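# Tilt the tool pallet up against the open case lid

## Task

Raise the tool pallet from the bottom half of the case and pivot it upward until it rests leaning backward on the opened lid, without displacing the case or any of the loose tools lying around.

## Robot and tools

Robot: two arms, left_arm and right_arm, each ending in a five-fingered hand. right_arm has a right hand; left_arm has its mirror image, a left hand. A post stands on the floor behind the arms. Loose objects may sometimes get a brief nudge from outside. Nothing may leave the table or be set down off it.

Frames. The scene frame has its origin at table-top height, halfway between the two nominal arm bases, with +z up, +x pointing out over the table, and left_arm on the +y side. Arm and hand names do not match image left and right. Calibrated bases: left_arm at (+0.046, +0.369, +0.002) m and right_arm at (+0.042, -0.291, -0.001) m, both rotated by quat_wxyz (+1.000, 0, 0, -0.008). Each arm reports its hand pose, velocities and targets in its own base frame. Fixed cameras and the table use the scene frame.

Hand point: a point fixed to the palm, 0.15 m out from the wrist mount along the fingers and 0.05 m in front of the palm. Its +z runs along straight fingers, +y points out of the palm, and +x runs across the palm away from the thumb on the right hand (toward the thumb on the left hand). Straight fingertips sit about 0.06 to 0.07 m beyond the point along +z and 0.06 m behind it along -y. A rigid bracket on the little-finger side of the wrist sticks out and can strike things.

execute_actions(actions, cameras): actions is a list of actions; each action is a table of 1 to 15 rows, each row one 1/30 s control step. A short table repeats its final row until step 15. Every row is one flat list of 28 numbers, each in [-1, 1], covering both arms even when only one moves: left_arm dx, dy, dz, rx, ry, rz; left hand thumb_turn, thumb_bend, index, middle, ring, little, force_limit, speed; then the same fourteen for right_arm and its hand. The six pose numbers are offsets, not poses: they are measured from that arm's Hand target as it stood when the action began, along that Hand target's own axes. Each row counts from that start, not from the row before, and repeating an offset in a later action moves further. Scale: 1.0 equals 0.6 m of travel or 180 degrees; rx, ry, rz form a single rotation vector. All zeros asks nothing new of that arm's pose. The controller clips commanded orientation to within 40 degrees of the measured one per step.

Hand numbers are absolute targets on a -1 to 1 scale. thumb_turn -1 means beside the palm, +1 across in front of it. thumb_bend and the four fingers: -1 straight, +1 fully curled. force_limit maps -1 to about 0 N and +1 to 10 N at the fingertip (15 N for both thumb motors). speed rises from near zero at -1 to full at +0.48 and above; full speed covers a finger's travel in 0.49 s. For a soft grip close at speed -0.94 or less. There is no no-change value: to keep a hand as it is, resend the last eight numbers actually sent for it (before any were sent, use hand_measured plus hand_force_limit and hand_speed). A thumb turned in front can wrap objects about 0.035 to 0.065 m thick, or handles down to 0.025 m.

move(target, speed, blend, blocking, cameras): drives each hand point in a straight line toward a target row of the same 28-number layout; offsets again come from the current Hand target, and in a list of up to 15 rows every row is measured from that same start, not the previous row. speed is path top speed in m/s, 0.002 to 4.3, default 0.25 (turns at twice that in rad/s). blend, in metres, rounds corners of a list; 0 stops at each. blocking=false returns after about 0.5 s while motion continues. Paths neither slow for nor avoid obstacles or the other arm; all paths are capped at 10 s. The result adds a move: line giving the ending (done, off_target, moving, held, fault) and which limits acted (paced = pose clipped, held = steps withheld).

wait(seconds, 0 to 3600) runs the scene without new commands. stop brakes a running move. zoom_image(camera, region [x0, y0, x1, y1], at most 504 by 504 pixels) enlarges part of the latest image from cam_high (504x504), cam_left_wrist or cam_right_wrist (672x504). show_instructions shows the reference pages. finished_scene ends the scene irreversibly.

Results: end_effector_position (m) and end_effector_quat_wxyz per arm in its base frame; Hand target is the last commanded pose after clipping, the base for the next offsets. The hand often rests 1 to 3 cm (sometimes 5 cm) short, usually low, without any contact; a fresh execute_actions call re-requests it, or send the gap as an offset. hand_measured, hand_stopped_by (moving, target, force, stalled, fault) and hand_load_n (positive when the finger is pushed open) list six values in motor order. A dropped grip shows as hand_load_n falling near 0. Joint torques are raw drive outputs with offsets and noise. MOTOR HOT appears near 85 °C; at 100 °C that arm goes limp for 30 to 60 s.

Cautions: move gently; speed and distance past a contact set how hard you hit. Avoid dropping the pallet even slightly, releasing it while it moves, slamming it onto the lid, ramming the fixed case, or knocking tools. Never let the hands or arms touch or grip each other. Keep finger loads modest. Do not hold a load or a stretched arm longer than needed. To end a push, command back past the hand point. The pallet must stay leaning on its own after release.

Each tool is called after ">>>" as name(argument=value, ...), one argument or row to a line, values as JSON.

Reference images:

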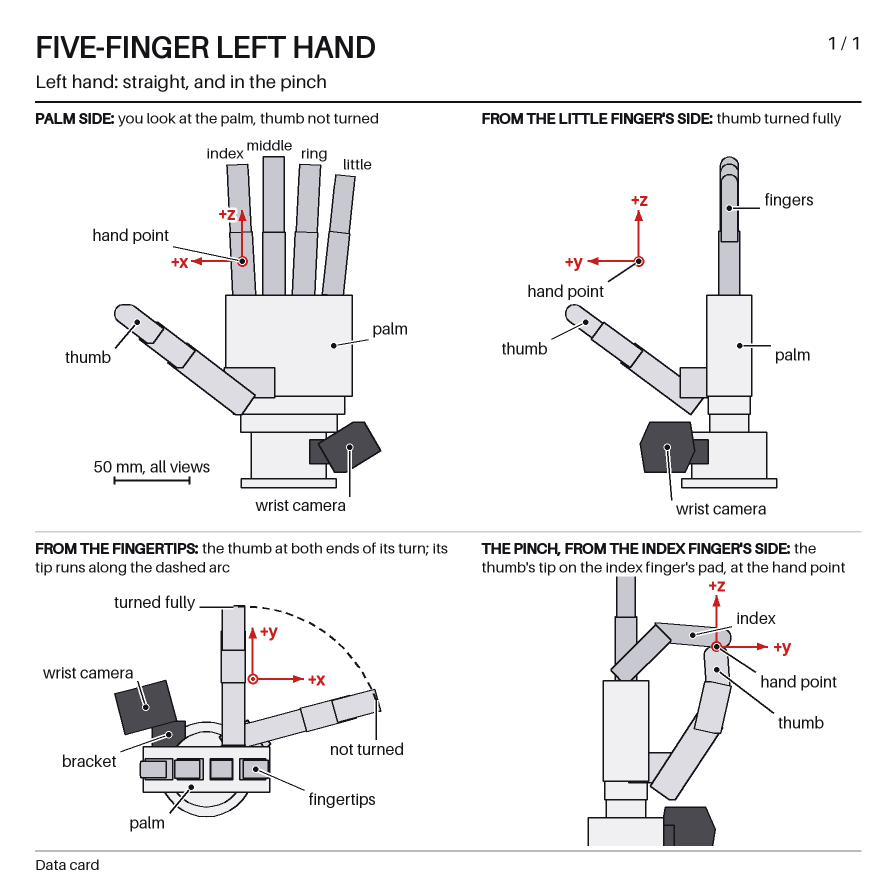

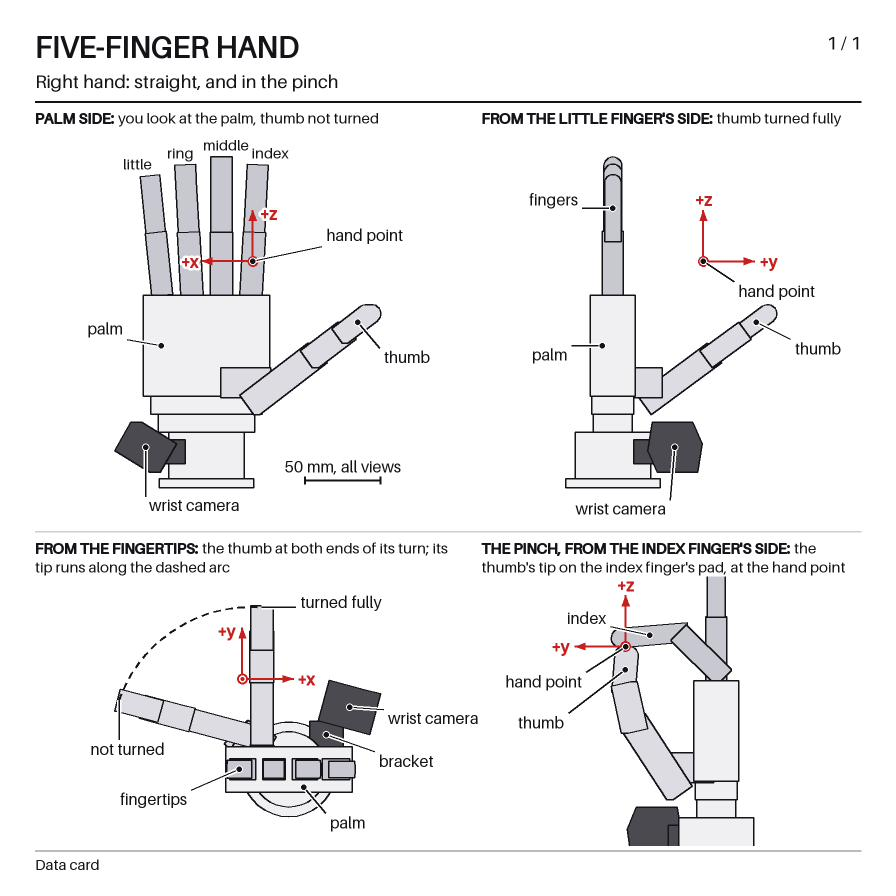

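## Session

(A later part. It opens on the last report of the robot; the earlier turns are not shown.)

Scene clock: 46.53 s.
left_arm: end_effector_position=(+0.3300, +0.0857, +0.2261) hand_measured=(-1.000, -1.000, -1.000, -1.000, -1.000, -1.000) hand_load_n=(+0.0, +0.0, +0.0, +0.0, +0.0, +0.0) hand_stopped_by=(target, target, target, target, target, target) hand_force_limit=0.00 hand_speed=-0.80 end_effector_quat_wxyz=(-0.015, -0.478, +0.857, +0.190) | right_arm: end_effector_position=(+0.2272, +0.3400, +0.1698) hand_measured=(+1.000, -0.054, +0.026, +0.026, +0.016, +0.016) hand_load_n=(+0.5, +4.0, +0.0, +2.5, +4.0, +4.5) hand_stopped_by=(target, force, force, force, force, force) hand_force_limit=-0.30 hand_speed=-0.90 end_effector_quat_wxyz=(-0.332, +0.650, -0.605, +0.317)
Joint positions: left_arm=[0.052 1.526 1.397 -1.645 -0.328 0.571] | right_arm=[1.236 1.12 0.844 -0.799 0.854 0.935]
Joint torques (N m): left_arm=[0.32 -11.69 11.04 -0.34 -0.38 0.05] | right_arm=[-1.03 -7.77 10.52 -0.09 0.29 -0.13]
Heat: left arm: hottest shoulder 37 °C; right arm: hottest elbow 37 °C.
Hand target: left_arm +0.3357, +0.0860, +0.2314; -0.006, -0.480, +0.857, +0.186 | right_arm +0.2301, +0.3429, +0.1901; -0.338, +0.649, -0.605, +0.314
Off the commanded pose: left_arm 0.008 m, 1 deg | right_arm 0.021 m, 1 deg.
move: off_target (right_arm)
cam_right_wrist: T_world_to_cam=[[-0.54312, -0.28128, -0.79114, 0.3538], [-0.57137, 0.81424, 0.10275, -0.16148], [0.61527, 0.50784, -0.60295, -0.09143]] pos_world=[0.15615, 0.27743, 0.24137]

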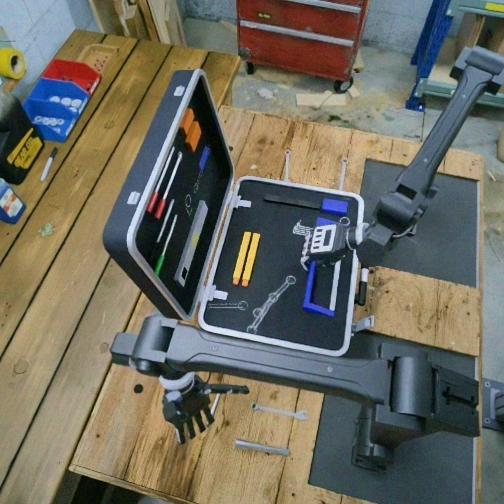

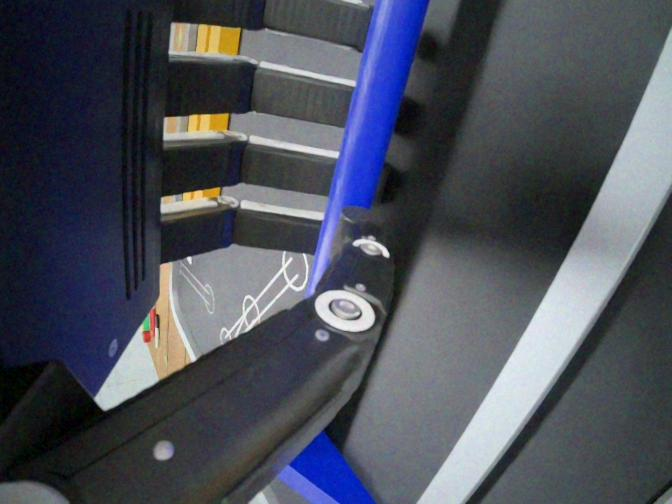

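>>> move(
  target=[0,0,0,0,0,0,-1,-1,-1,-1,-1,-1,0,-0.8,0,-0.0273,-0.0191,0,0,0,1,0.25,0.21,0.21,0.21,0.21,-0.3,-0.9],
  speed=0.05,
  cameras=["cam_high","cam_right_wrist"],
)

Scene clock: 47.53 s.
left_arm: end_effector_position=(+0.3300, +0.0857, +0.2261) hand_measured=(-1.000, -1.000, -1.000, -1.000, -1.000, -1.000) hand_load_n=(+0.0, +0.0, +0.0, +0.0, +0.0, +0.0) hand_stopped_by=(target, target, target, target, target, target) hand_force_limit=0.00 hand_speed=-0.80 end_effector_quat_wxyz=(-0.015, -0.478, +0.857, +0.190) | right_arm: end_effector_position=(+0.2277, +0.3395, +0.1727) hand_measured=(+1.000, -0.054, +0.026, +0.026, +0.016, +0.016) hand_load_n=(+0.5, +1.0, +0.0, +4.5, +6.5, +7.5) hand_stopped_by=(target, force, force, force, force, force) hand_force_limit=-0.30 hand_speed=-0.90 end_effector_quat_wxyz=(-0.327, +0.650, -0.611, +0.312)
Joint positions: left_arm=[0.052 1.526 1.397 -1.645 -0.328 0.571] | right_arm=[1.227 1.121 0.858 -0.823 0.837 0.946]
Joint torques (N m): left_arm=[0.32 -11.28 10.99 -0.32 -0.37 0.07] | right_arm=[-0.26 -9.05 12.34 -1.16 0.85 -0.26]
Heat: left arm: hottest shoulder 37 °C; right arm: hottest elbow 37 °C.
Hand target: left_arm +0.3357, +0.0860, +0.2314; -0.006, -0.480, +0.857, +0.186 | right_arm +0.2302, +0.3428, +0.2101; -0.338, +0.649, -0.605, +0.314
Off the commanded pose: left_arm 0.008 m, 1 deg | right_arm 0.038 m, 1 deg.
move: off_target (right_arm)
cam_right_wrist: T_world_to_cam=[[-0.55925, -0.27411, -0.78237, 0.35596], [-0.5633, 0.81806, 0.11604, -0.16656], [0.60822, 0.50561, -0.61191, -0.08585]] pos_world=[0.15746, 0.27723, 0.24529]

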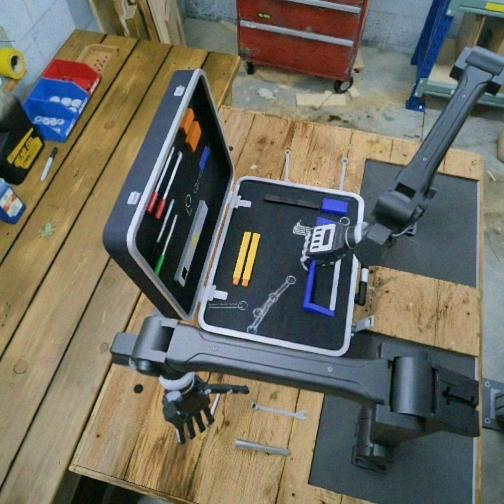

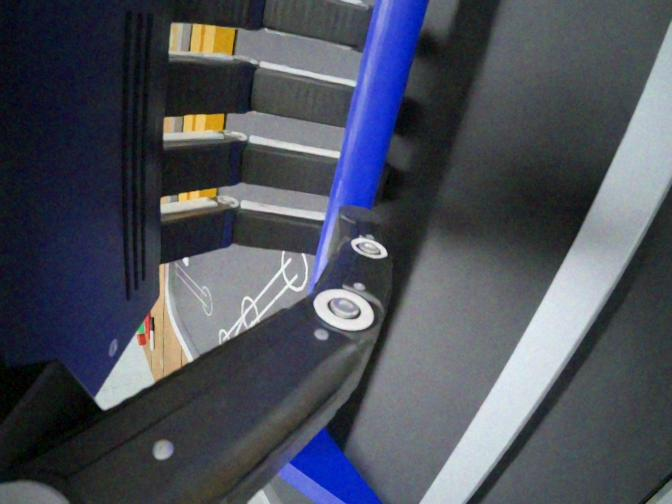

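>>> move(
  target=[0,0,0,0,0,0,-1,-1,-1,-1,-1,-1,0,-0.8,0,-0.0205,-0.0143,0,0,0,1,0.25,0.21,0.21,0.21,0.21,-0.3,-0.9],
  speed=0.05,
  cameras=["cam_high","cam_right_wrist"],
)

Scene clock: 48.60 s.
left_arm: end_effector_position=(+0.3300, +0.0857, +0.2261) hand_measured=(-1.000, -1.000, -1.000, -1.000, -1.000, -1.000) hand_load_n=(+0.0, +0.0, +0.0, +0.0, +0.0, +0.0) hand_stopped_by=(target, target, target, target, target, target) hand_force_limit=0.00 hand_speed=-0.80 end_effector_quat_wxyz=(-0.015, -0.478, +0.857, +0.190) | right_arm: end_effector_position=(+0.2297, +0.3347, +0.1776) hand_measured=(+1.000, -0.054, +0.026, +0.026, +0.016, +0.018) hand_load_n=(+0.0, +0.0, +0.0, +8.5, +9.5, +0.0) hand_stopped_by=(target, force, force, force, force, force) hand_force_limit=-0.30 hand_speed=-0.90 end_effector_quat_wxyz=(-0.314, +0.652, -0.613, +0.318)
Joint positions: left_arm=[0.052 1.526 1.397 -1.645 -0.328 0.571] | right_arm=[1.219 1.125 0.882 -0.872 0.839 0.951]
Joint torques (N m): left_arm=[0.09 -11.75 11.04 -0.39 -0.41 0.06] | right_arm=[0.32 -9.99 12.9 -0.98 0.79 -0.32]
Heat: left arm: hottest shoulder 37 °C; right arm: hottest elbow 37 °C.
Hand target: left_arm +0.3357, +0.0860, +0.2314; -0.006, -0.480, +0.857, +0.186 | right_arm +0.2302, +0.3428, +0.2252; -0.338, +0.649, -0.605, +0.314
Off the commanded pose: left_arm 0.008 m, 1 deg | right_arm 0.048 m, 3 deg.
move: off_target (right_arm)
cam_right_wrist: T_world_to_cam=[[-0.56903, -0.28609, -0.77095, 0.36383], [-0.55218, 0.82765, 0.10042, -0.16501], [0.60935, 0.48285, -0.62893, -0.07129]] pos_world=[0.15936, 0.27508, 0.25223]

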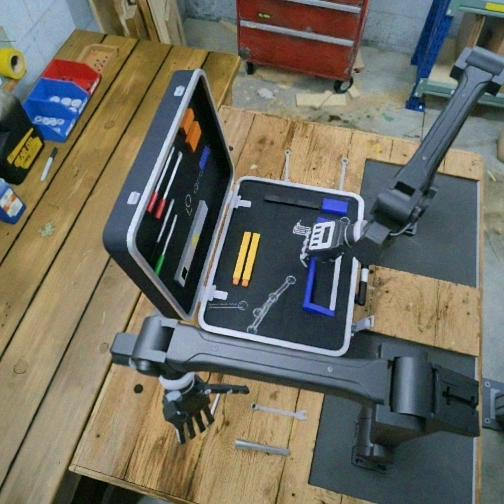

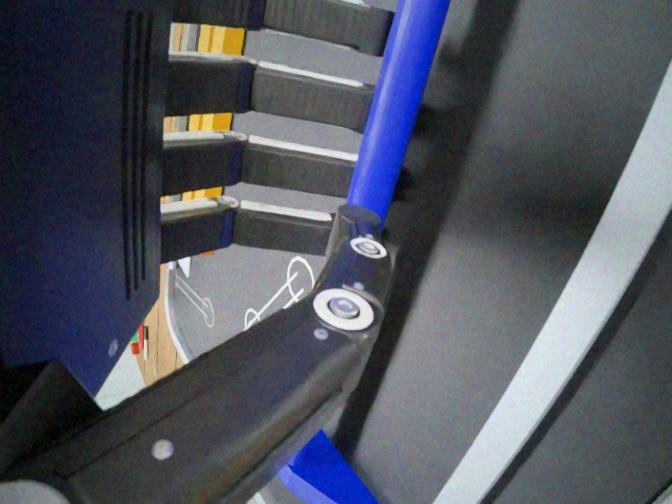

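>>> zoom_image(
  camera="cam_right_wrist",
  region=[220, 370, 480, 504],
)

>>> zoom_image(
  camera="cam_right_wrist",
  region=[300, 0, 500, 260],
)

Scaled by 1.938 from the camera's image (finer frame: 960x720).

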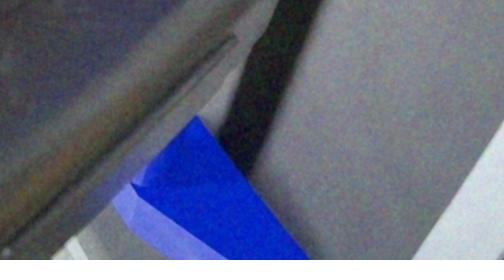

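Scaled by 1.938 from the camera's image (finer frame: 960x720).

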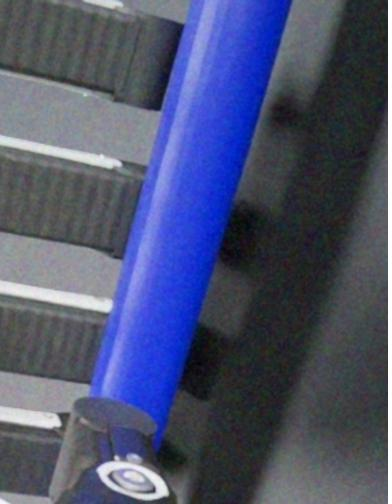

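>>> move(
  target=[
    [0,0,0,0,0,0,-1,-1,-1,-1,-1,-1,0,-0.8,0,0.0715,0.0467,0,0,0,1,0.25,0.21,0.21,0.21,0.21,-0.3,-0.9],
    [0,0,0,0,0,0,-1,-1,-1,-1,-1,-1,0,-0.8,0,0.0715,0.0467,0,0,0,1,-0.45,-0.3,-0.3,-0.3,-0.3,-0.3,-0.4],
    [0,0,0,0,0,0,-1,-1,-1,-1,-1,-1,0,-0.8,-0.0043,-0.0067,0.0103,0,0,0,1,-0.45,-0.3,-0.3,-0.3,-0.3,-0.3,-0.4],
    [0,0,0,0,0,0,-1,-1,-1,-1,-1,-1,0,-0.8,-0.0043,-0.0067,0.0103,-0.111,0,0,1,-0.45,0,0,0,0,-0.3,-0.4],
  ],
  speed=0.08,
  cameras=["cam_high","cam_right_wrist"],
)

Scene clock: 57.53 s.
left_arm: end_effector_position=(+0.3300, +0.0857, +0.2261) hand_measured=(-1.000, -1.000, -1.000, -1.000, -1.000, -1.000) hand_load_n=(+0.0, +0.0, +0.0, +0.0, +0.0, +0.0) hand_stopped_by=(target, target, target, target, target, target) hand_force_limit=0.00 hand_speed=-0.80 end_effector_quat_wxyz=(-0.015, -0.478, +0.857, +0.190) | right_arm: end_effector_position=(+0.2273, +0.3360, +0.2069) hand_measured=(+1.000, -0.450, +0.000, +0.000, +0.000, +0.000) hand_load_n=(+0.0, +0.0, +0.0, +0.0, +0.0, +0.0) hand_stopped_by=(target, target, target, target, target, target) hand_force_limit=-0.30 hand_speed=-0.40 end_effector_quat_wxyz=(-0.209, +0.702, -0.648, +0.207)
Joint positions: left_arm=[0.052 1.526 1.397 -1.645 -0.328 0.571] | right_arm=[1.063 1.189 1.095 -1.134 0.5 0.895]
Joint torques (N m): left_arm=[0.32 -11.28 11.04 -0.4 -0.41 0.07] | right_arm=[-1.26 -6.59 11.69 0.44 0.22 -0.05]
Heat: left arm: hottest shoulder 37 °C; right arm: hottest elbow 39 °C.
Hand target: left_arm +0.3357, +0.0860, +0.2314; -0.006, -0.480, +0.857, +0.186 | right_arm +0.2373, +0.3459, +0.2248; -0.220, +0.698, -0.650, +0.204
Off the commanded pose: left_arm 0.008 m, 1 deg | right_arm 0.023 m, 1 deg.
move: off_target (right_arm); target 4's new numbers were sent with right_arm's hand 0.023 m and 1 deg from that target
cam_right_wrist: T_world_to_cam=[[-0.78185, -0.30527, -0.54361, 0.39324], [-0.50664, 0.81925, 0.26862, -0.21277], [0.36335, 0.48543, -0.79519, 0.03745]] pos_world=[0.18605, 0.27617, 0.3007]

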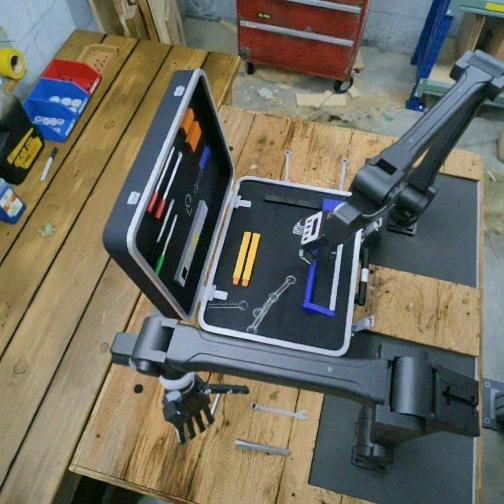

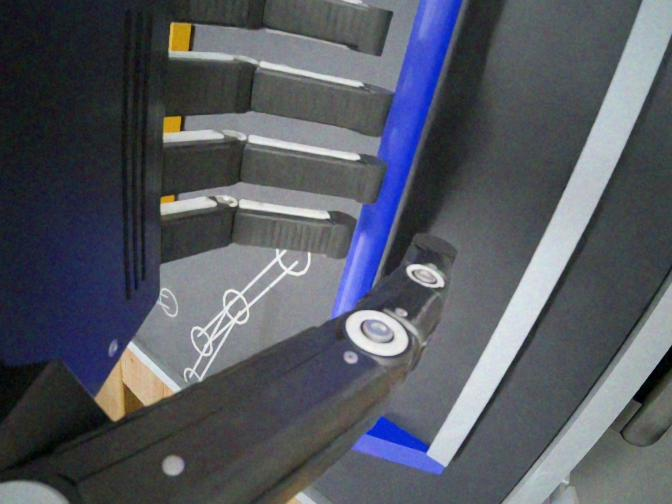

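>>> execute_actions(
  actions=[
    [[0,0,0,0,0,0,-1,-1,-1,-1,-1,-1,0,-0.8,0,0,0,0,0,0,1,-0.45,0,0,0,0,-0.3,-0.4]],
  ],
  cameras=["cam_right_wrist"],
)

>>> zoom_image(
  camera="cam_right_wrist",
  region=[280, 0, 540, 260],
)

Scene clock: 58.57 s.
left_arm: end_effector_position=(+0.3300, +0.0857, +0.2261) hand_measured=(-1.000, -1.000, -1.000, -1.000, -1.000, -1.000) hand_load_n=(+0.0, +0.0, +0.5, +0.0, +0.0, +0.0) hand_stopped_by=(target, target, target, target, target, target) hand_force_limit=0.00 hand_speed=-0.80 end_effector_quat_wxyz=(-0.015, -0.478, +0.857, +0.190) | right_arm: end_effector_position=(+0.2273, +0.3360, +0.2069) hand_measured=(+1.000, -0.450, +0.000, +0.000, +0.000, +0.000) hand_load_n=(+0.0, +0.0, +0.0, +0.0, +0.0, +0.0) hand_stopped_by=(target, target, target, target, target, target) hand_force_limit=-0.30 hand_speed=-0.40 end_effector_quat_wxyz=(-0.209, +0.702, -0.648, +0.207)
Joint positions: left_arm=[0.052 1.526 1.397 -1.645 -0.328 0.571] | right_arm=[1.063 1.189 1.095 -1.134 0.5 0.895]
Joint torques (N m): left_arm=[-0.03 -11.34 11.07 -0.42 -0.41 0.04] | right_arm=[-1.26 -6.53 11.66 0.43 0.21 -0.05]
Heat: left arm: hottest shoulder 37 °C; right arm: hottest elbow 40 °C.
Hand target: left_arm +0.3357, +0.0860, +0.2314; -0.006, -0.480, +0.857, +0.186 | right_arm +0.2373, +0.3459, +0.2248; -0.220, +0.698, -0.650, +0.204
Off the commanded pose: left_arm 0.008 m, 1 deg | right_arm 0.023 m, 1 deg.
cam_right_wrist: T_world_to_cam=[[-0.78185, -0.30527, -0.54361, 0.39324], [-0.50664, 0.81925, 0.26862, -0.21277], [0.36335, 0.48543, -0.79519, 0.03745]] pos_world=[0.18605, 0.27617, 0.3007]

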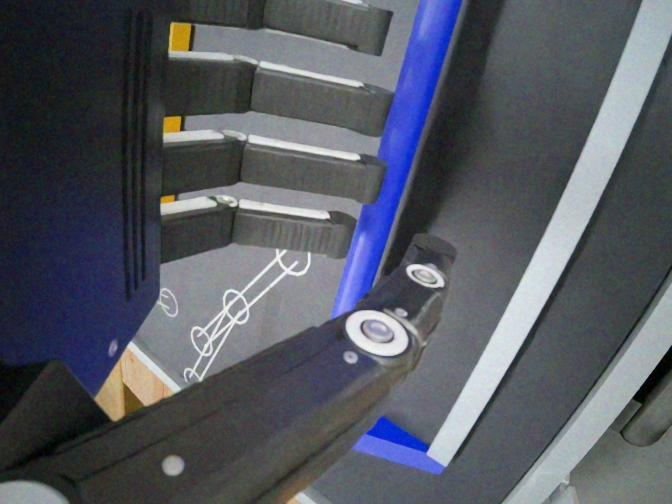

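Scaled by 1.938 from the camera's image (finer frame: 960x720).

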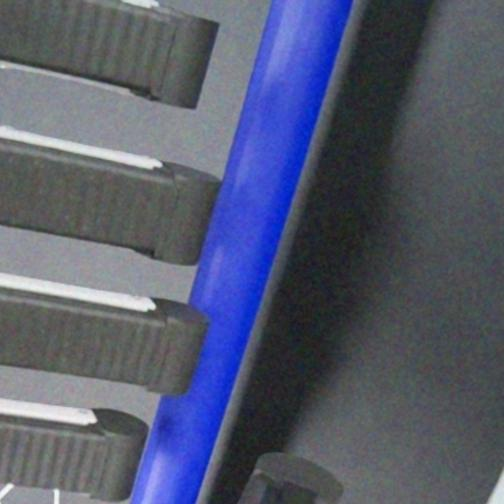

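>>> move(
  target=[0,0,0,0,0,0,-1,-1,-1,-1,-1,-1,0,-0.8,0.0085,0.0225,0.0367,0,0,0,1,-0.45,0,0,0,0,-0.3,-0.4],
  speed=0.06,
  cameras=["cam_right_wrist"],
)

Scene clock: 60.10 s.
left_arm: end_effector_position=(+0.3300, +0.0857, +0.2261) hand_measured=(-1.000, -1.000, -1.000, -1.000, -1.000, -1.000) hand_load_n=(+0.0, -0.5, -0.5, +0.0, +0.0, +0.0) hand_stopped_by=(target, target, target, target, target, target) hand_force_limit=0.00 hand_speed=-0.80 end_effector_quat_wxyz=(-0.015, -0.478, +0.857, +0.190) | right_arm: end_effector_position=(+0.2344, +0.3409, +0.2049) hand_measured=(+1.000, -0.450, +0.000, +0.000, +0.000, +0.000) hand_load_n=(+0.0, +0.0, +0.0, +0.0, +0.0, +0.0) hand_stopped_by=(target, target, target, target, target, target) hand_force_limit=-0.30 hand_speed=-0.40 end_effector_quat_wxyz=(-0.223, +0.698, -0.649, +0.204)
Joint positions: left_arm=[0.052 1.526 1.397 -1.645 -0.328 0.571] | right_arm=[1.052 1.189 1.083 -1.086 0.495 0.884]
Joint torques (N m): left_arm=[0.21 -11.52 11 -0.39 -0.42 0.05] | right_arm=[-1.38 -6.53 7.82 1.47 0.2 -0.03]
Heat: left arm: hottest elbow 38 °C; right arm: hottest elbow 40 °C.
Hand target: left_arm +0.3357, +0.0860, +0.2314; -0.006, -0.480, +0.857, +0.186 | right_arm +0.2392, +0.3410, +0.1991; -0.220, +0.698, -0.650, +0.204
Off the commanded pose: left_arm 0.008 m, 1 deg | right_arm 0.008 m, 0 deg.
move: done
cam_right_wrist: T_world_to_cam=[[-0.77403, -0.29082, -0.56241, 0.39624], [-0.5105, 0.8121, 0.28266, -0.21215], [0.37453, 0.50589, -0.77705, 0.01757]] pos_world=[0.19183, 0.27863, 0.29646]

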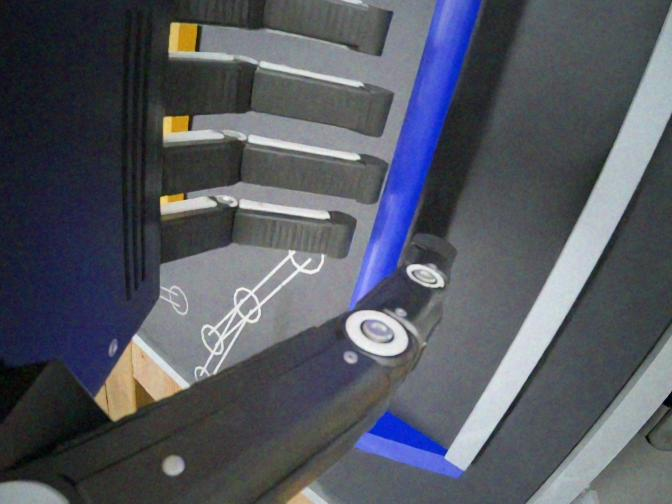

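>>> zoom_image(
  camera="cam_right_wrist",
  region=[340, 60, 540, 260],
)

Scaled by 2.520 from the camera's image (finer frame: 960x720).

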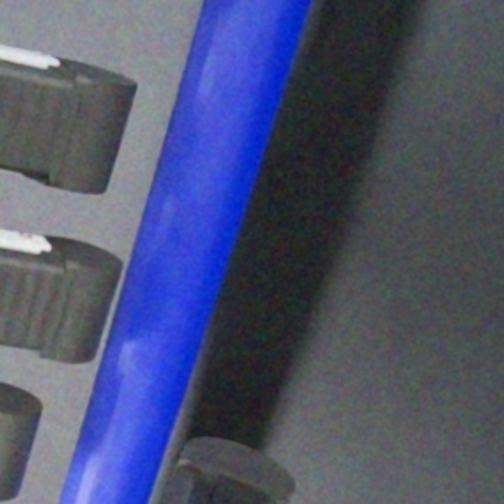

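>>> move(
  target=[0,0,0,0,0,0,-1,-1,-1,-1,-1,-1,0,-0.8,0,0,0.0208,0,0,0,1,-0.45,0,0,0,0,-0.3,-0.4],
  speed=0.06,
  cameras=["cam_right_wrist"],
)

>>> zoom_image(
  camera="cam_right_wrist",
  region=[340, 60, 540, 260],
)

Scene clock: 61.50 s.
left_arm: end_effector_position=(+0.3300, +0.0857, +0.2261) hand_measured=(-1.000, -1.000, -1.000, -1.000, -1.000, -1.000) hand_load_n=(+0.0, +0.0, +0.0, +0.0, +0.0, +0.0) hand_stopped_by=(target, target, target, target, target, target) hand_force_limit=0.00 hand_speed=-0.80 end_effector_quat_wxyz=(-0.015, -0.478, +0.857, +0.190) | right_arm: end_effector_position=(+0.2417, +0.3413, +0.1942) hand_measured=(+1.000, -0.450, +0.000, +0.000, +0.000, +0.000) hand_load_n=(+0.0, +0.0, +0.0, +0.0, +0.0, +0.5) hand_stopped_by=(target, target, target, target, target, target) hand_force_limit=-0.30 hand_speed=-0.40 end_effector_quat_wxyz=(-0.222, +0.698, -0.650, +0.204)
Joint positions: left_arm=[0.052 1.526 1.397 -1.645 -0.328 0.571] | right_arm=[1.035 1.203 1.066 -1.048 0.489 0.866]
Joint torques (N m): left_arm=[-0.09 -11.69 10.97 -0.29 -0.43 0.07] | right_arm=[-1.26 -6.71 7.73 1.47 0.19 -0.07]
Heat: left arm: hottest elbow 38 °C; right arm: hottest elbow 40 °C.
Hand target: left_arm +0.3357, +0.0860, +0.2314; -0.006, -0.480, +0.857, +0.186 | right_arm +0.2464, +0.3415, +0.1888; -0.220, +0.698, -0.650, +0.204
Off the commanded pose: left_arm 0.008 m, 1 deg | right_arm 0.007 m, 0 deg.
move: done
cam_right_wrist: T_world_to_cam=[[-0.77465, -0.29072, -0.56161, 0.39602], [-0.50957, 0.81288, 0.28207, -0.20602], [0.37452, 0.50468, -0.77784, 0.00687]] pos_world=[0.19923, 0.27913, 0.28587]

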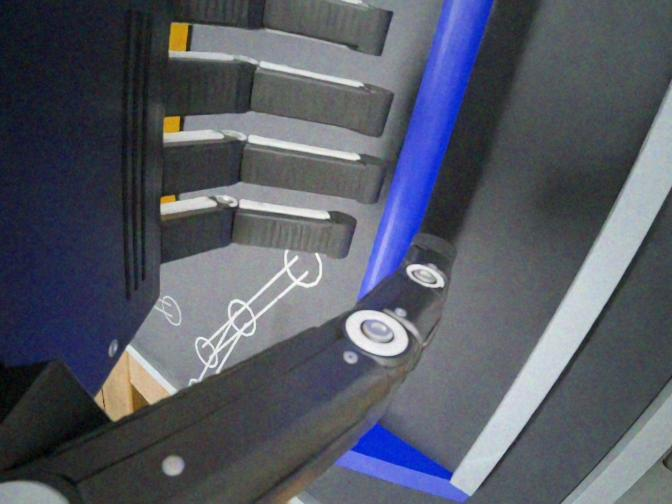

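Scaled by 2.520 from the camera's image (finer frame: 960x720).

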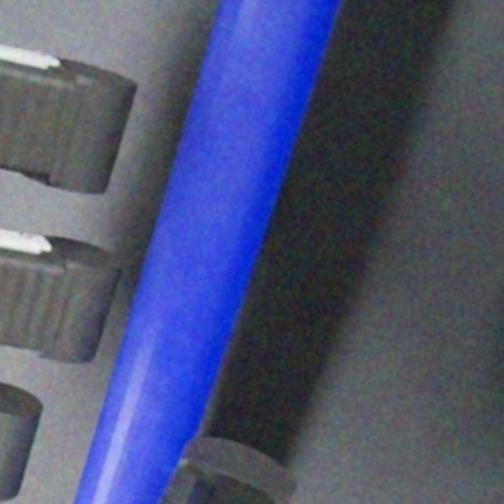

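>>> move(
  target=[
    [0,0,0,0,0,0,-1,-1,-1,-1,-1,-1,0,-0.8,0,0,0.004,0,0,0,1,-0.45,0,0,0,0,-0.3,-0.4],
    [0,0,0,0,0,0,-1,-1,-1,-1,-1,-1,0,-0.8,0,0.0433,0.004,0,0,0,1,-0.45,0,0,0,0,-0.3,-0.4],
  ],
  speed=0.05,
  blend=0.003,
  cameras=["cam_right_wrist","cam_high"],
)

>>> zoom_image(
  camera="cam_right_wrist",
  region=[280, 60, 480, 260],
)

Scene clock: 62.87 s.
left_arm: end_effector_position=(+0.3300, +0.0857, +0.2261) hand_measured=(-1.000, -1.000, -1.000, -1.000, -1.000, -1.000) hand_load_n=(+0.0, -0.5, +0.0, +0.0, +0.0, +0.0) hand_stopped_by=(target, target, target, target, target, target) hand_force_limit=0.00 hand_speed=-0.80 end_effector_quat_wxyz=(-0.015, -0.478, +0.857, +0.190) | right_arm: end_effector_position=(+0.2336, +0.3361, +0.1750) hand_measured=(+1.000, -0.450, +0.000, +0.000, +0.000, +0.000) hand_load_n=(+0.0, +0.0, +0.0, +0.0, +0.0, +0.0) hand_stopped_by=(target, target, target, target, target, target) hand_force_limit=-0.30 hand_speed=-0.40 end_effector_quat_wxyz=(-0.215, +0.697, -0.651, +0.210)
Joint positions: left_arm=[0.052 1.526 1.397 -1.645 -0.328 0.571] | right_arm=[1.053 1.201 1.017 -1.029 0.506 0.893]
Joint torques (N m): left_arm=[0.38 -11.28 11 -0.31 -0.38 0.04] | right_arm=[1.14 -8.23 7.1 1.33 0.2 0.2]
Heat: left arm: hottest elbow 38 °C; right arm: hottest elbow 40 °C.
Hand target: left_arm +0.3357, +0.0860, +0.2314; -0.006, -0.480, +0.857, +0.186 | right_arm +0.2266, +0.3401, +0.1721; -0.220, +0.698, -0.650, +0.204
Off the commanded pose: left_arm 0.008 m, 1 deg | right_arm 0.009 m, 1 deg.
move: done; blend cut to 0.0012 m at target 1
cam_right_wrist: T_world_to_cam=[[-0.77806, -0.29289, -0.55574, 0.37785], [-0.5015, 0.82237, 0.26871, -0.20328], [0.37832, 0.48777, -0.78673, 0.00404]] pos_world=[0.19052, 0.27587, 0.26778]
Images, in order (width x height): cam_high 504x504, cam_right_wrist 672x504.

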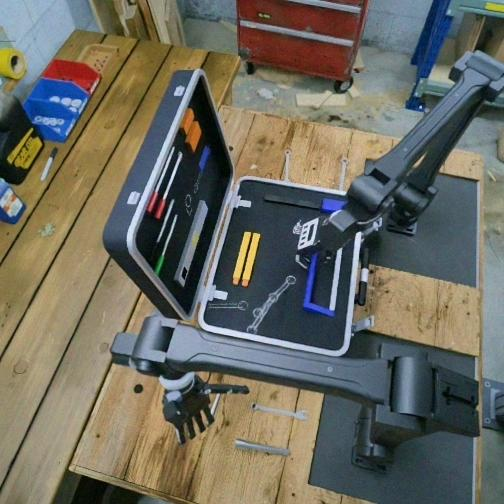

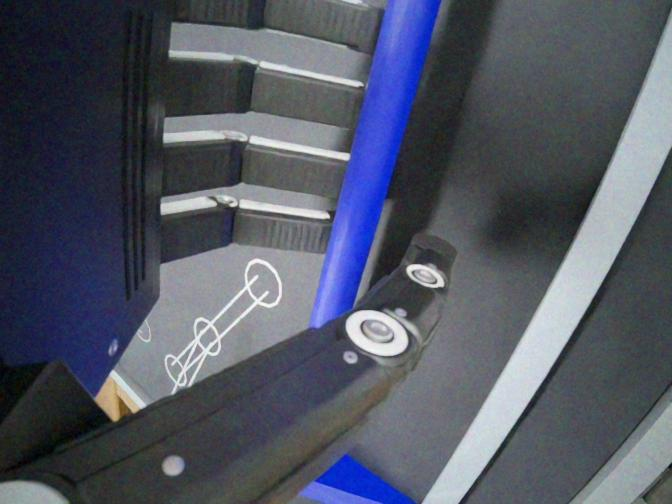

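Scaled by 2.520 from the camera's image (finer frame: 960x720).

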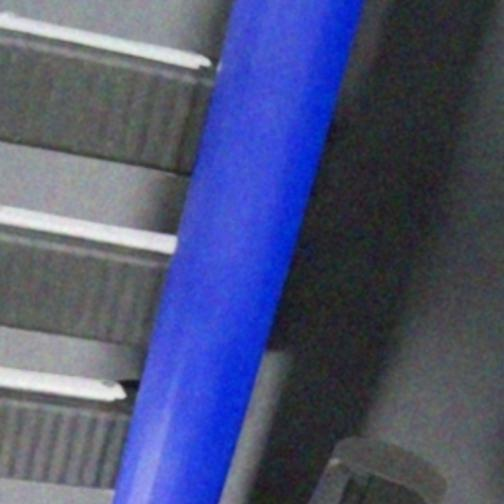

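>>> move(
  target=[0,0,0,0,0,0,-1,-1,-1,-1,-1,-1,0,-0.8,-0.0012,0.0133,-0.0113,0,0,0,1,-0.45,0,0,0,0,-0.3,-0.4],
  speed=0.05,
  cameras=["cam_right_wrist"],
)

>>> zoom_image(
  camera="cam_right_wrist",
  region=[280, 60, 480, 260],
)

Scene clock: 63.90 s.
left_arm: end_effector_position=(+0.3300, +0.0857, +0.2261) hand_measured=(-1.000, -1.000, -1.000, -1.000, -1.000, -1.000) hand_load_n=(+0.0, +0.0, +0.0, +0.0, +0.0, +0.0) hand_stopped_by=(target, target, target, target, target, target) hand_force_limit=0.00 hand_speed=-0.80 end_effector_quat_wxyz=(-0.015, -0.478, +0.857, +0.190) | right_arm: end_effector_position=(+0.2316, +0.3368, +0.1751) hand_measured=(+1.000, -0.450, +0.000, +0.000, +0.000, +0.000) hand_load_n=(+0.0, +0.0, +0.0, +0.0, +3.5, +1.5) hand_stopped_by=(target, target, target, target, target, target) hand_force_limit=-0.30 hand_speed=-0.40 end_effector_quat_wxyz=(-0.220, +0.692, -0.653, +0.216)
Joint positions: left_arm=[0.052 1.526 1.397 -1.645 -0.328 0.571] | right_arm=[1.068 1.197 1.012 -1.029 0.526 0.913]
Joint torques (N m): left_arm=[0.26 -11.75 11.04 -0.44 -0.39 0.07] | right_arm=[2.08 -8.7 7.08 0.55 -0.17 0.24]
Heat: left arm: hottest elbow 38 °C; right arm: hottest elbow 40 °C.
Hand target: left_arm +0.3357, +0.0860, +0.2314; -0.006, -0.480, +0.857, +0.186 | right_arm +0.2162, +0.3401, +0.1731; -0.220, +0.698, -0.650, +0.204
Off the commanded pose: left_arm 0.008 m, 1 deg | right_arm 0.016 m, 2 deg.
move: off_target (right_arm)
cam_right_wrist: T_world_to_cam=[[-0.77242, -0.28495, -0.5676, 0.37468], [-0.49789, 0.82652, 0.26261, -0.20603], [0.3943, 0.48545, -0.7803, 0.00037]] pos_world=[0.18669, 0.27687, 0.26707]

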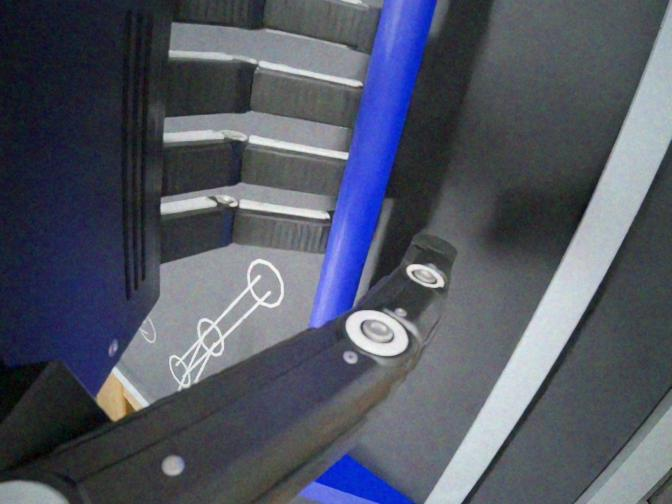

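Scaled by 2.520 from the camera's image (finer frame: 960x720).

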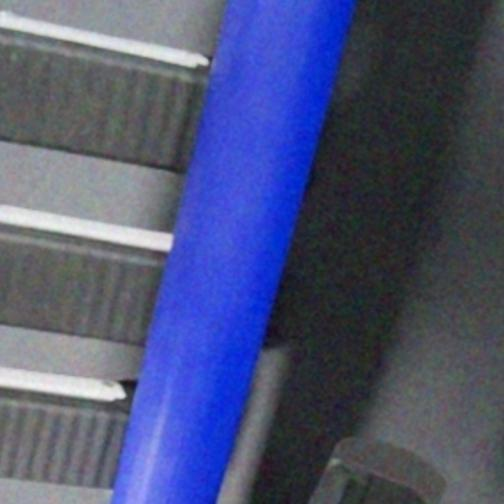

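>>> move(
  target=[0,0,0,0,0,0,-1,-1,-1,-1,-1,-1,0,-0.8,0,0,0,0,0,0,1,0.3,0.3,0.3,0.3,0.3,0.2,-0.85],
  speed=0.05,
  cameras=["cam_right_wrist"],
)

>>> zoom_image(
  camera="cam_right_wrist",
  region=[280, 60, 480, 260],
)

Scene clock: 65.90 s.
left_arm: end_effector_position=(+0.3300, +0.0857, +0.2261) hand_measured=(-1.000, -1.000, -1.000, -1.000, -1.000, -1.000) hand_load_n=(+0.0, +0.0, +0.0, +0.0, +0.0, +0.0) hand_stopped_by=(target, target, target, target, target, target) hand_force_limit=0.00 hand_speed=-0.80 end_effector_quat_wxyz=(-0.015, -0.478, +0.857, +0.190) | right_arm: end_effector_position=(+0.2326, +0.3353, +0.1731) hand_measured=(+1.000, -0.128, +0.094, +0.066, +0.012, +0.040) hand_load_n=(+0.0, +9.0, +9.0, +6.0, +0.0, +4.0) hand_stopped_by=(target, force, force, force, force, force) hand_force_limit=0.20 hand_speed=-0.85 end_effector_quat_wxyz=(-0.220, +0.689, -0.655, +0.219)
Joint positions: left_arm=[0.052 1.526 1.397 -1.645 -0.328 0.571] | right_arm=[1.068 1.197 1.006 -1.026 0.534 0.92]
Joint torques (N m): left_arm=[0.09 -11.4 10.95 -0.43 -0.4 0.07] | right_arm=[2.14 -8.7 7.45 0.43 -0.44 0.17]
Heat: left arm: hottest elbow 38 °C; right arm: hottest elbow 40 °C.
Hand target: left_arm +0.3357, +0.0860, +0.2314; -0.006, -0.480, +0.857, +0.186 | right_arm +0.2162, +0.3401, +0.1731; -0.220, +0.698, -0.650, +0.204
Off the commanded pose: left_arm 0.008 m, 1 deg | right_arm 0.017 m, 2 deg.
move: done
cam_right_wrist: T_world_to_cam=[[-0.77187, -0.27961, -0.57099, 0.37261], [-0.49231, 0.83115, 0.2585, -0.206], [0.4023, 0.48063, -0.7792, -0.00121]] pos_world=[0.18667, 0.27599, 0.26506]

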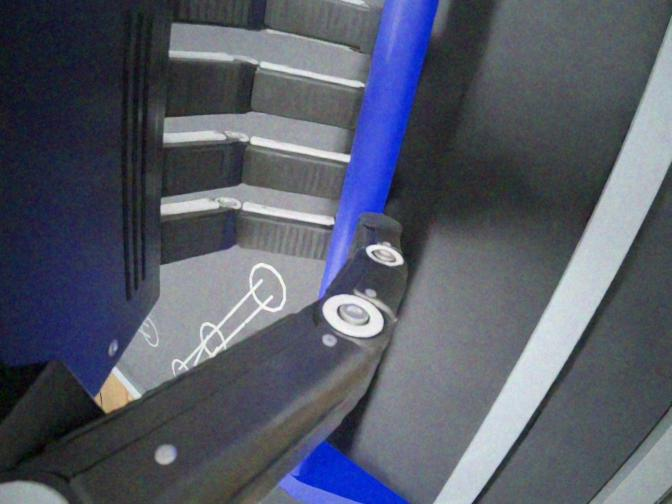

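Scaled by 2.520 from the camera's image (finer frame: 960x720).

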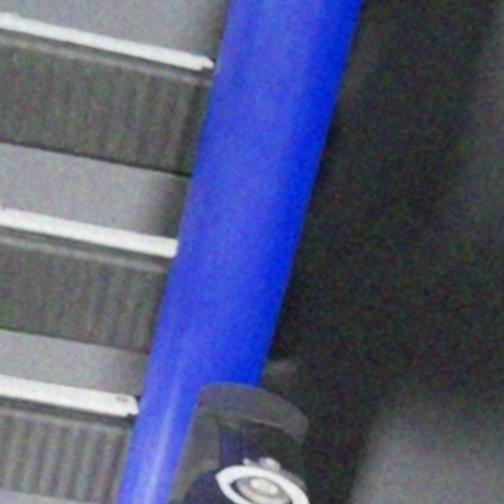

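>>> move(
  target=[0,0,0,0,0,0,-1,-1,-1,-1,-1,-1,0,-0.8,0.0083,-0.0595,-0.0295,0,0,0,1,0.3,0.3,0.3,0.3,0.3,0.2,-0.85],
  speed=0.05,
  cameras=["cam_right_wrist","cam_high"],
)

Scene clock: 67.40 s.
left_arm: end_effector_position=(+0.3300, +0.0857, +0.2261) hand_measured=(-1.000, -1.000, -1.000, -1.000, -1.000, -1.000) hand_load_n=(+0.0, +0.0, +0.5, +0.0, +0.0, -0.5) hand_stopped_by=(target, target, target, target, target, target) hand_force_limit=0.00 hand_speed=-0.80 end_effector_quat_wxyz=(-0.015, -0.478, +0.857, +0.190) | right_arm: end_effector_position=(+0.2341, +0.3337, +0.1752) hand_measured=(+1.000, -0.128, +0.094, +0.066, +0.012, +0.040) hand_load_n=(+0.0, +6.5, +12.0, +8.0, +0.0, +3.5) hand_stopped_by=(target, force, force, force, force, force) hand_force_limit=0.20 hand_speed=-0.85 end_effector_quat_wxyz=(-0.210, +0.694, -0.656, +0.209)
Joint positions: left_arm=[0.052 1.526 1.397 -1.645 -0.328 0.571] | right_arm=[1.047 1.202 1.021 -1.042 0.502 0.901]
Joint torques (N m): left_arm=[0.38 -11.63 11.03 -0.36 -0.42 0.05] | right_arm=[-0.38 -9.29 12.18 -1.28 0.03 -0.21]
Heat: left arm: hottest elbow 38 °C; right arm: hottest elbow 40 °C.
Hand target: left_arm +0.3357, +0.0860, +0.2314; -0.006, -0.480, +0.857, +0.186 | right_arm +0.2356, +0.3364, +0.2080; -0.220, +0.698, -0.650, +0.204
Off the commanded pose: left_arm 0.008 m, 1 deg | right_arm 0.033 m, 2 deg.
move: off_target (right_arm)
cam_right_wrist: T_world_to_cam=[[-0.78656, -0.28496, -0.54783, 0.37566], [-0.48929, 0.82882, 0.27139, -0.20664], [0.37672, 0.48152, -0.79134, 0.00836]] pos_world=[0.19122, 0.27428, 0.26849]
Images, in order (width x height): cam_high 504x504, cam_right_wrist 672x504.

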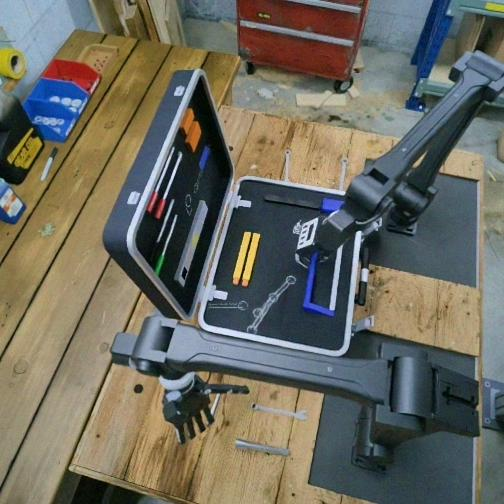

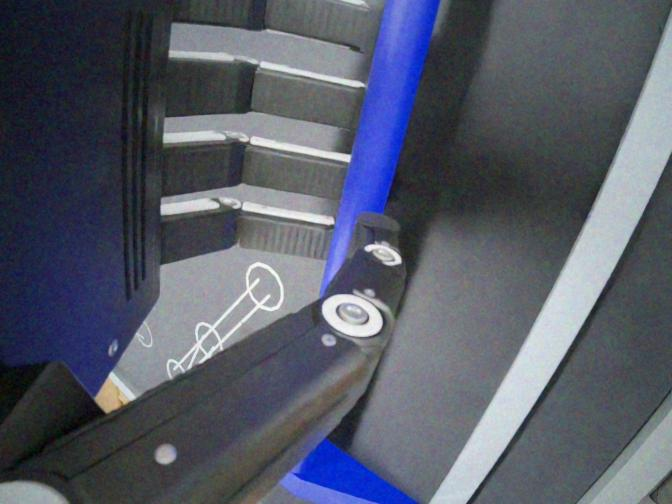

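>>> move(
  target=[0,0,0,0,0,0,-1,-1,-1,-1,-1,-1,0,-0.8,0,-0.0143,-0.0205,0,0,0,1,0.3,0.3,0.3,0.3,0.3,0.2,-0.85],
  speed=0.05,
  cameras=["cam_right_wrist","cam_high"],
)

Scene clock: 68.30 s.
left_arm: end_effector_position=(+0.3300, +0.0857, +0.2261) hand_measured=(-1.000, -1.000, -1.000, -1.000, -1.000, -1.000) hand_load_n=(+0.0, +0.0, +0.0, +0.0, +0.0, +0.0) hand_stopped_by=(target, target, target, target, target, target) hand_force_limit=0.00 hand_speed=-0.80 end_effector_quat_wxyz=(-0.015, -0.478, +0.857, +0.190) | right_arm: end_effector_position=(+0.2343, +0.3338, +0.1761) hand_measured=(+1.000, -0.128, +0.094, +0.066, +0.012, +0.038) hand_load_n=(+0.0, +6.0, +12.0, +9.5, +0.5, +6.5) hand_stopped_by=(target, force, force, force, force, force) hand_force_limit=0.20 hand_speed=-0.85 end_effector_quat_wxyz=(-0.201, +0.695, -0.658, +0.209)
Joint positions: left_arm=[0.052 1.526 1.397 -1.645 -0.328 0.571] | right_arm=[1.044 1.215 1.038 -1.065 0.497 0.905]
Joint torques (N m): left_arm=[0.21 -11.34 10.96 -0.44 -0.38 0.07] | right_arm=[-0.44 -11.22 13.29 -1.76 0.19 -0.26]
Heat: left arm: hottest elbow 38 °C; right arm: hottest elbow 40 °C.
Hand target: left_arm +0.3357, +0.0860, +0.2314; -0.006, -0.480, +0.857, +0.186 | right_arm +0.2355, +0.3364, +0.2230; -0.220, +0.698, -0.650, +0.204
Off the commanded pose: left_arm 0.008 m, 1 deg | right_arm 0.047 m, 2 deg.
move: off_target (right_arm)
cam_right_wrist: T_world_to_cam=[[-0.79501, -0.2876, -0.53409, 0.37671], [-0.48189, 0.83421, 0.2681, -0.20978], [0.36844, 0.47052, -0.80179, 0.01644]] pos_world=[0.19234, 0.27561, 0.27061]
Images, in order (width x height): cam_high 504x504, cam_right_wrist 672x504.

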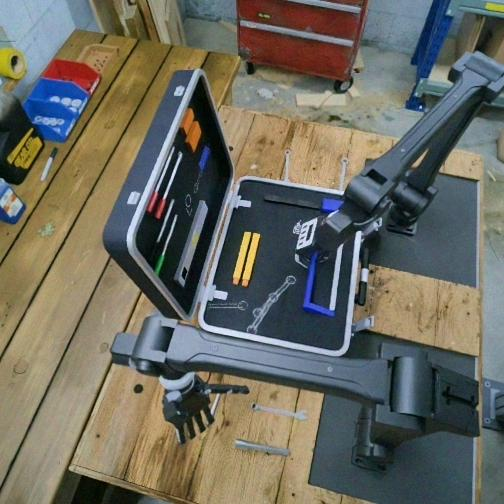

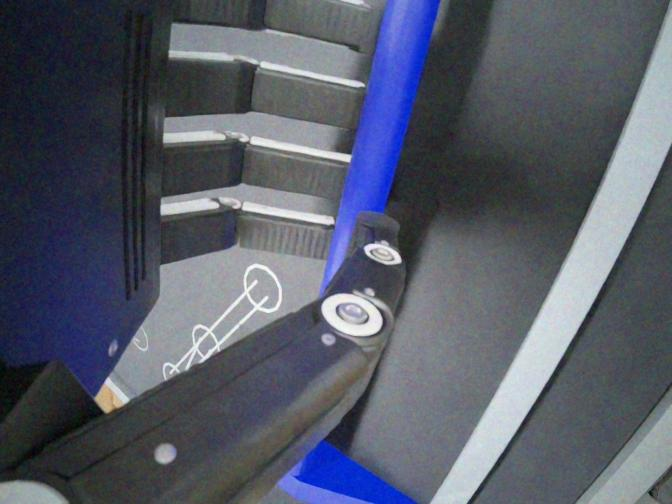

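>>> move(
  target=[0,0,0,0,0,0,-1,-1,-1,-1,-1,-1,0,-0.8,0,-0.0191,-0.0273,0,0,0,1,0.3,0.3,0.3,0.3,0.3,0.2,-0.85],
  speed=0.05,
  cameras=["cam_right_wrist","cam_high"],
)

Scene clock: 69.47 s.
left_arm: end_effector_position=(+0.3300, +0.0857, +0.2261) hand_measured=(-1.000, -1.000, -1.000, -1.000, -1.000, -1.000) hand_load_n=(+0.0, +0.0, +0.0, +0.0, +0.0, +0.0) hand_stopped_by=(target, target, target, target, target, target) hand_force_limit=0.00 hand_speed=-0.80 end_effector_quat_wxyz=(-0.015, -0.478, +0.857, +0.190) | right_arm: end_effector_position=(+0.2348, +0.3339, +0.1814) hand_measured=(+1.000, -0.128, +0.094, +0.064, +0.010, +0.038) hand_load_n=(+0.0, +5.5, +11.5, +10.5, +2.5, +10.0) hand_stopped_by=(target, force, force, force, force, force) hand_force_limit=0.20 hand_speed=-0.85 end_effector_quat_wxyz=(-0.191, +0.695, -0.661, +0.209)
Joint positions: left_arm=[0.052 1.526 1.397 -1.645 -0.328 0.571] | right_arm=[1.042 1.227 1.067 -1.104 0.494 0.913]
Joint torques (N m): left_arm=[0.09 -11.11 11.02 -0.38 -0.4 0.06] | right_arm=[-0.26 -12.75 14.34 -2.39 0.32 -0.33]
Heat: left arm: hottest elbow 38 °C; right arm: hottest elbow 41 °C.
Hand target: left_arm +0.3357, +0.0860, +0.2314; -0.006, -0.480, +0.857, +0.186 | right_arm +0.2355, +0.3364, +0.2429; -0.220, +0.698, -0.650, +0.204
Off the commanded pose: left_arm 0.008 m, 1 deg | right_arm 0.062 m, 4 deg.
move: off_target (right_arm)
cam_right_wrist: T_world_to_cam=[[-0.80441, -0.28857, -0.51928, 0.37983], [-0.47176, 0.84155, 0.26312, -0.21501], [0.36107, 0.45664, -0.81309, 0.02894]] pos_world=[0.19365, 0.27733, 0.27734]
Images, in order (width x height): cam_high 504x504, cam_right_wrist 672x504.

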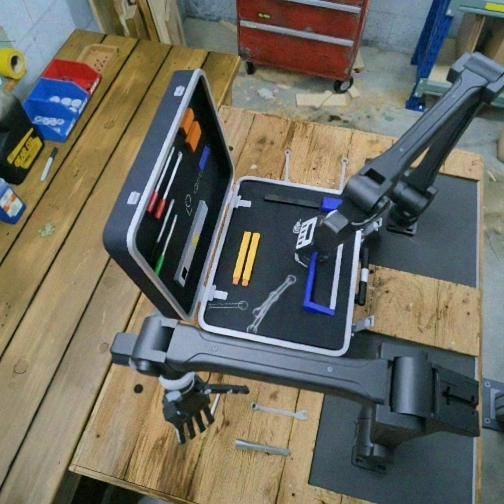

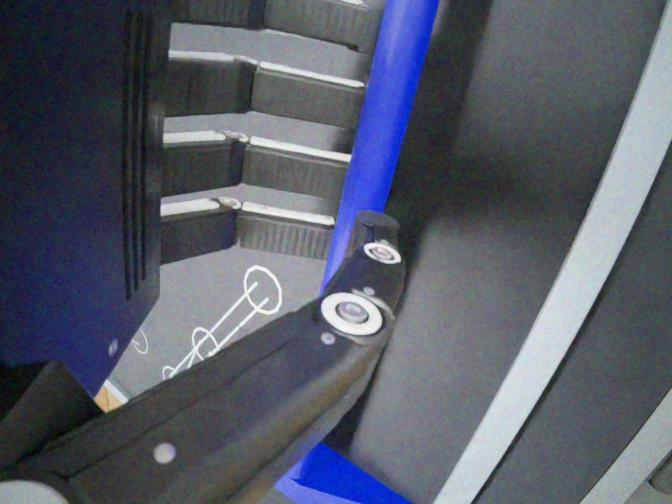

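>>> zoom_image(
  camera="cam_high",
  region=[280, 180, 400, 360],
)

Scaled by 2.800 from the camera's image (finer frame: 720x720).

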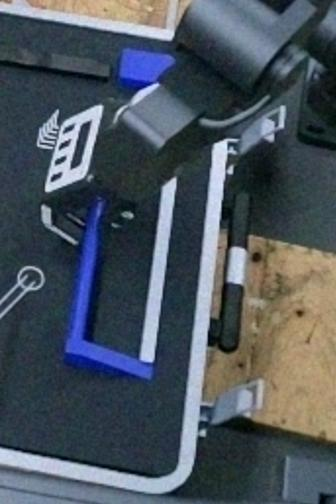

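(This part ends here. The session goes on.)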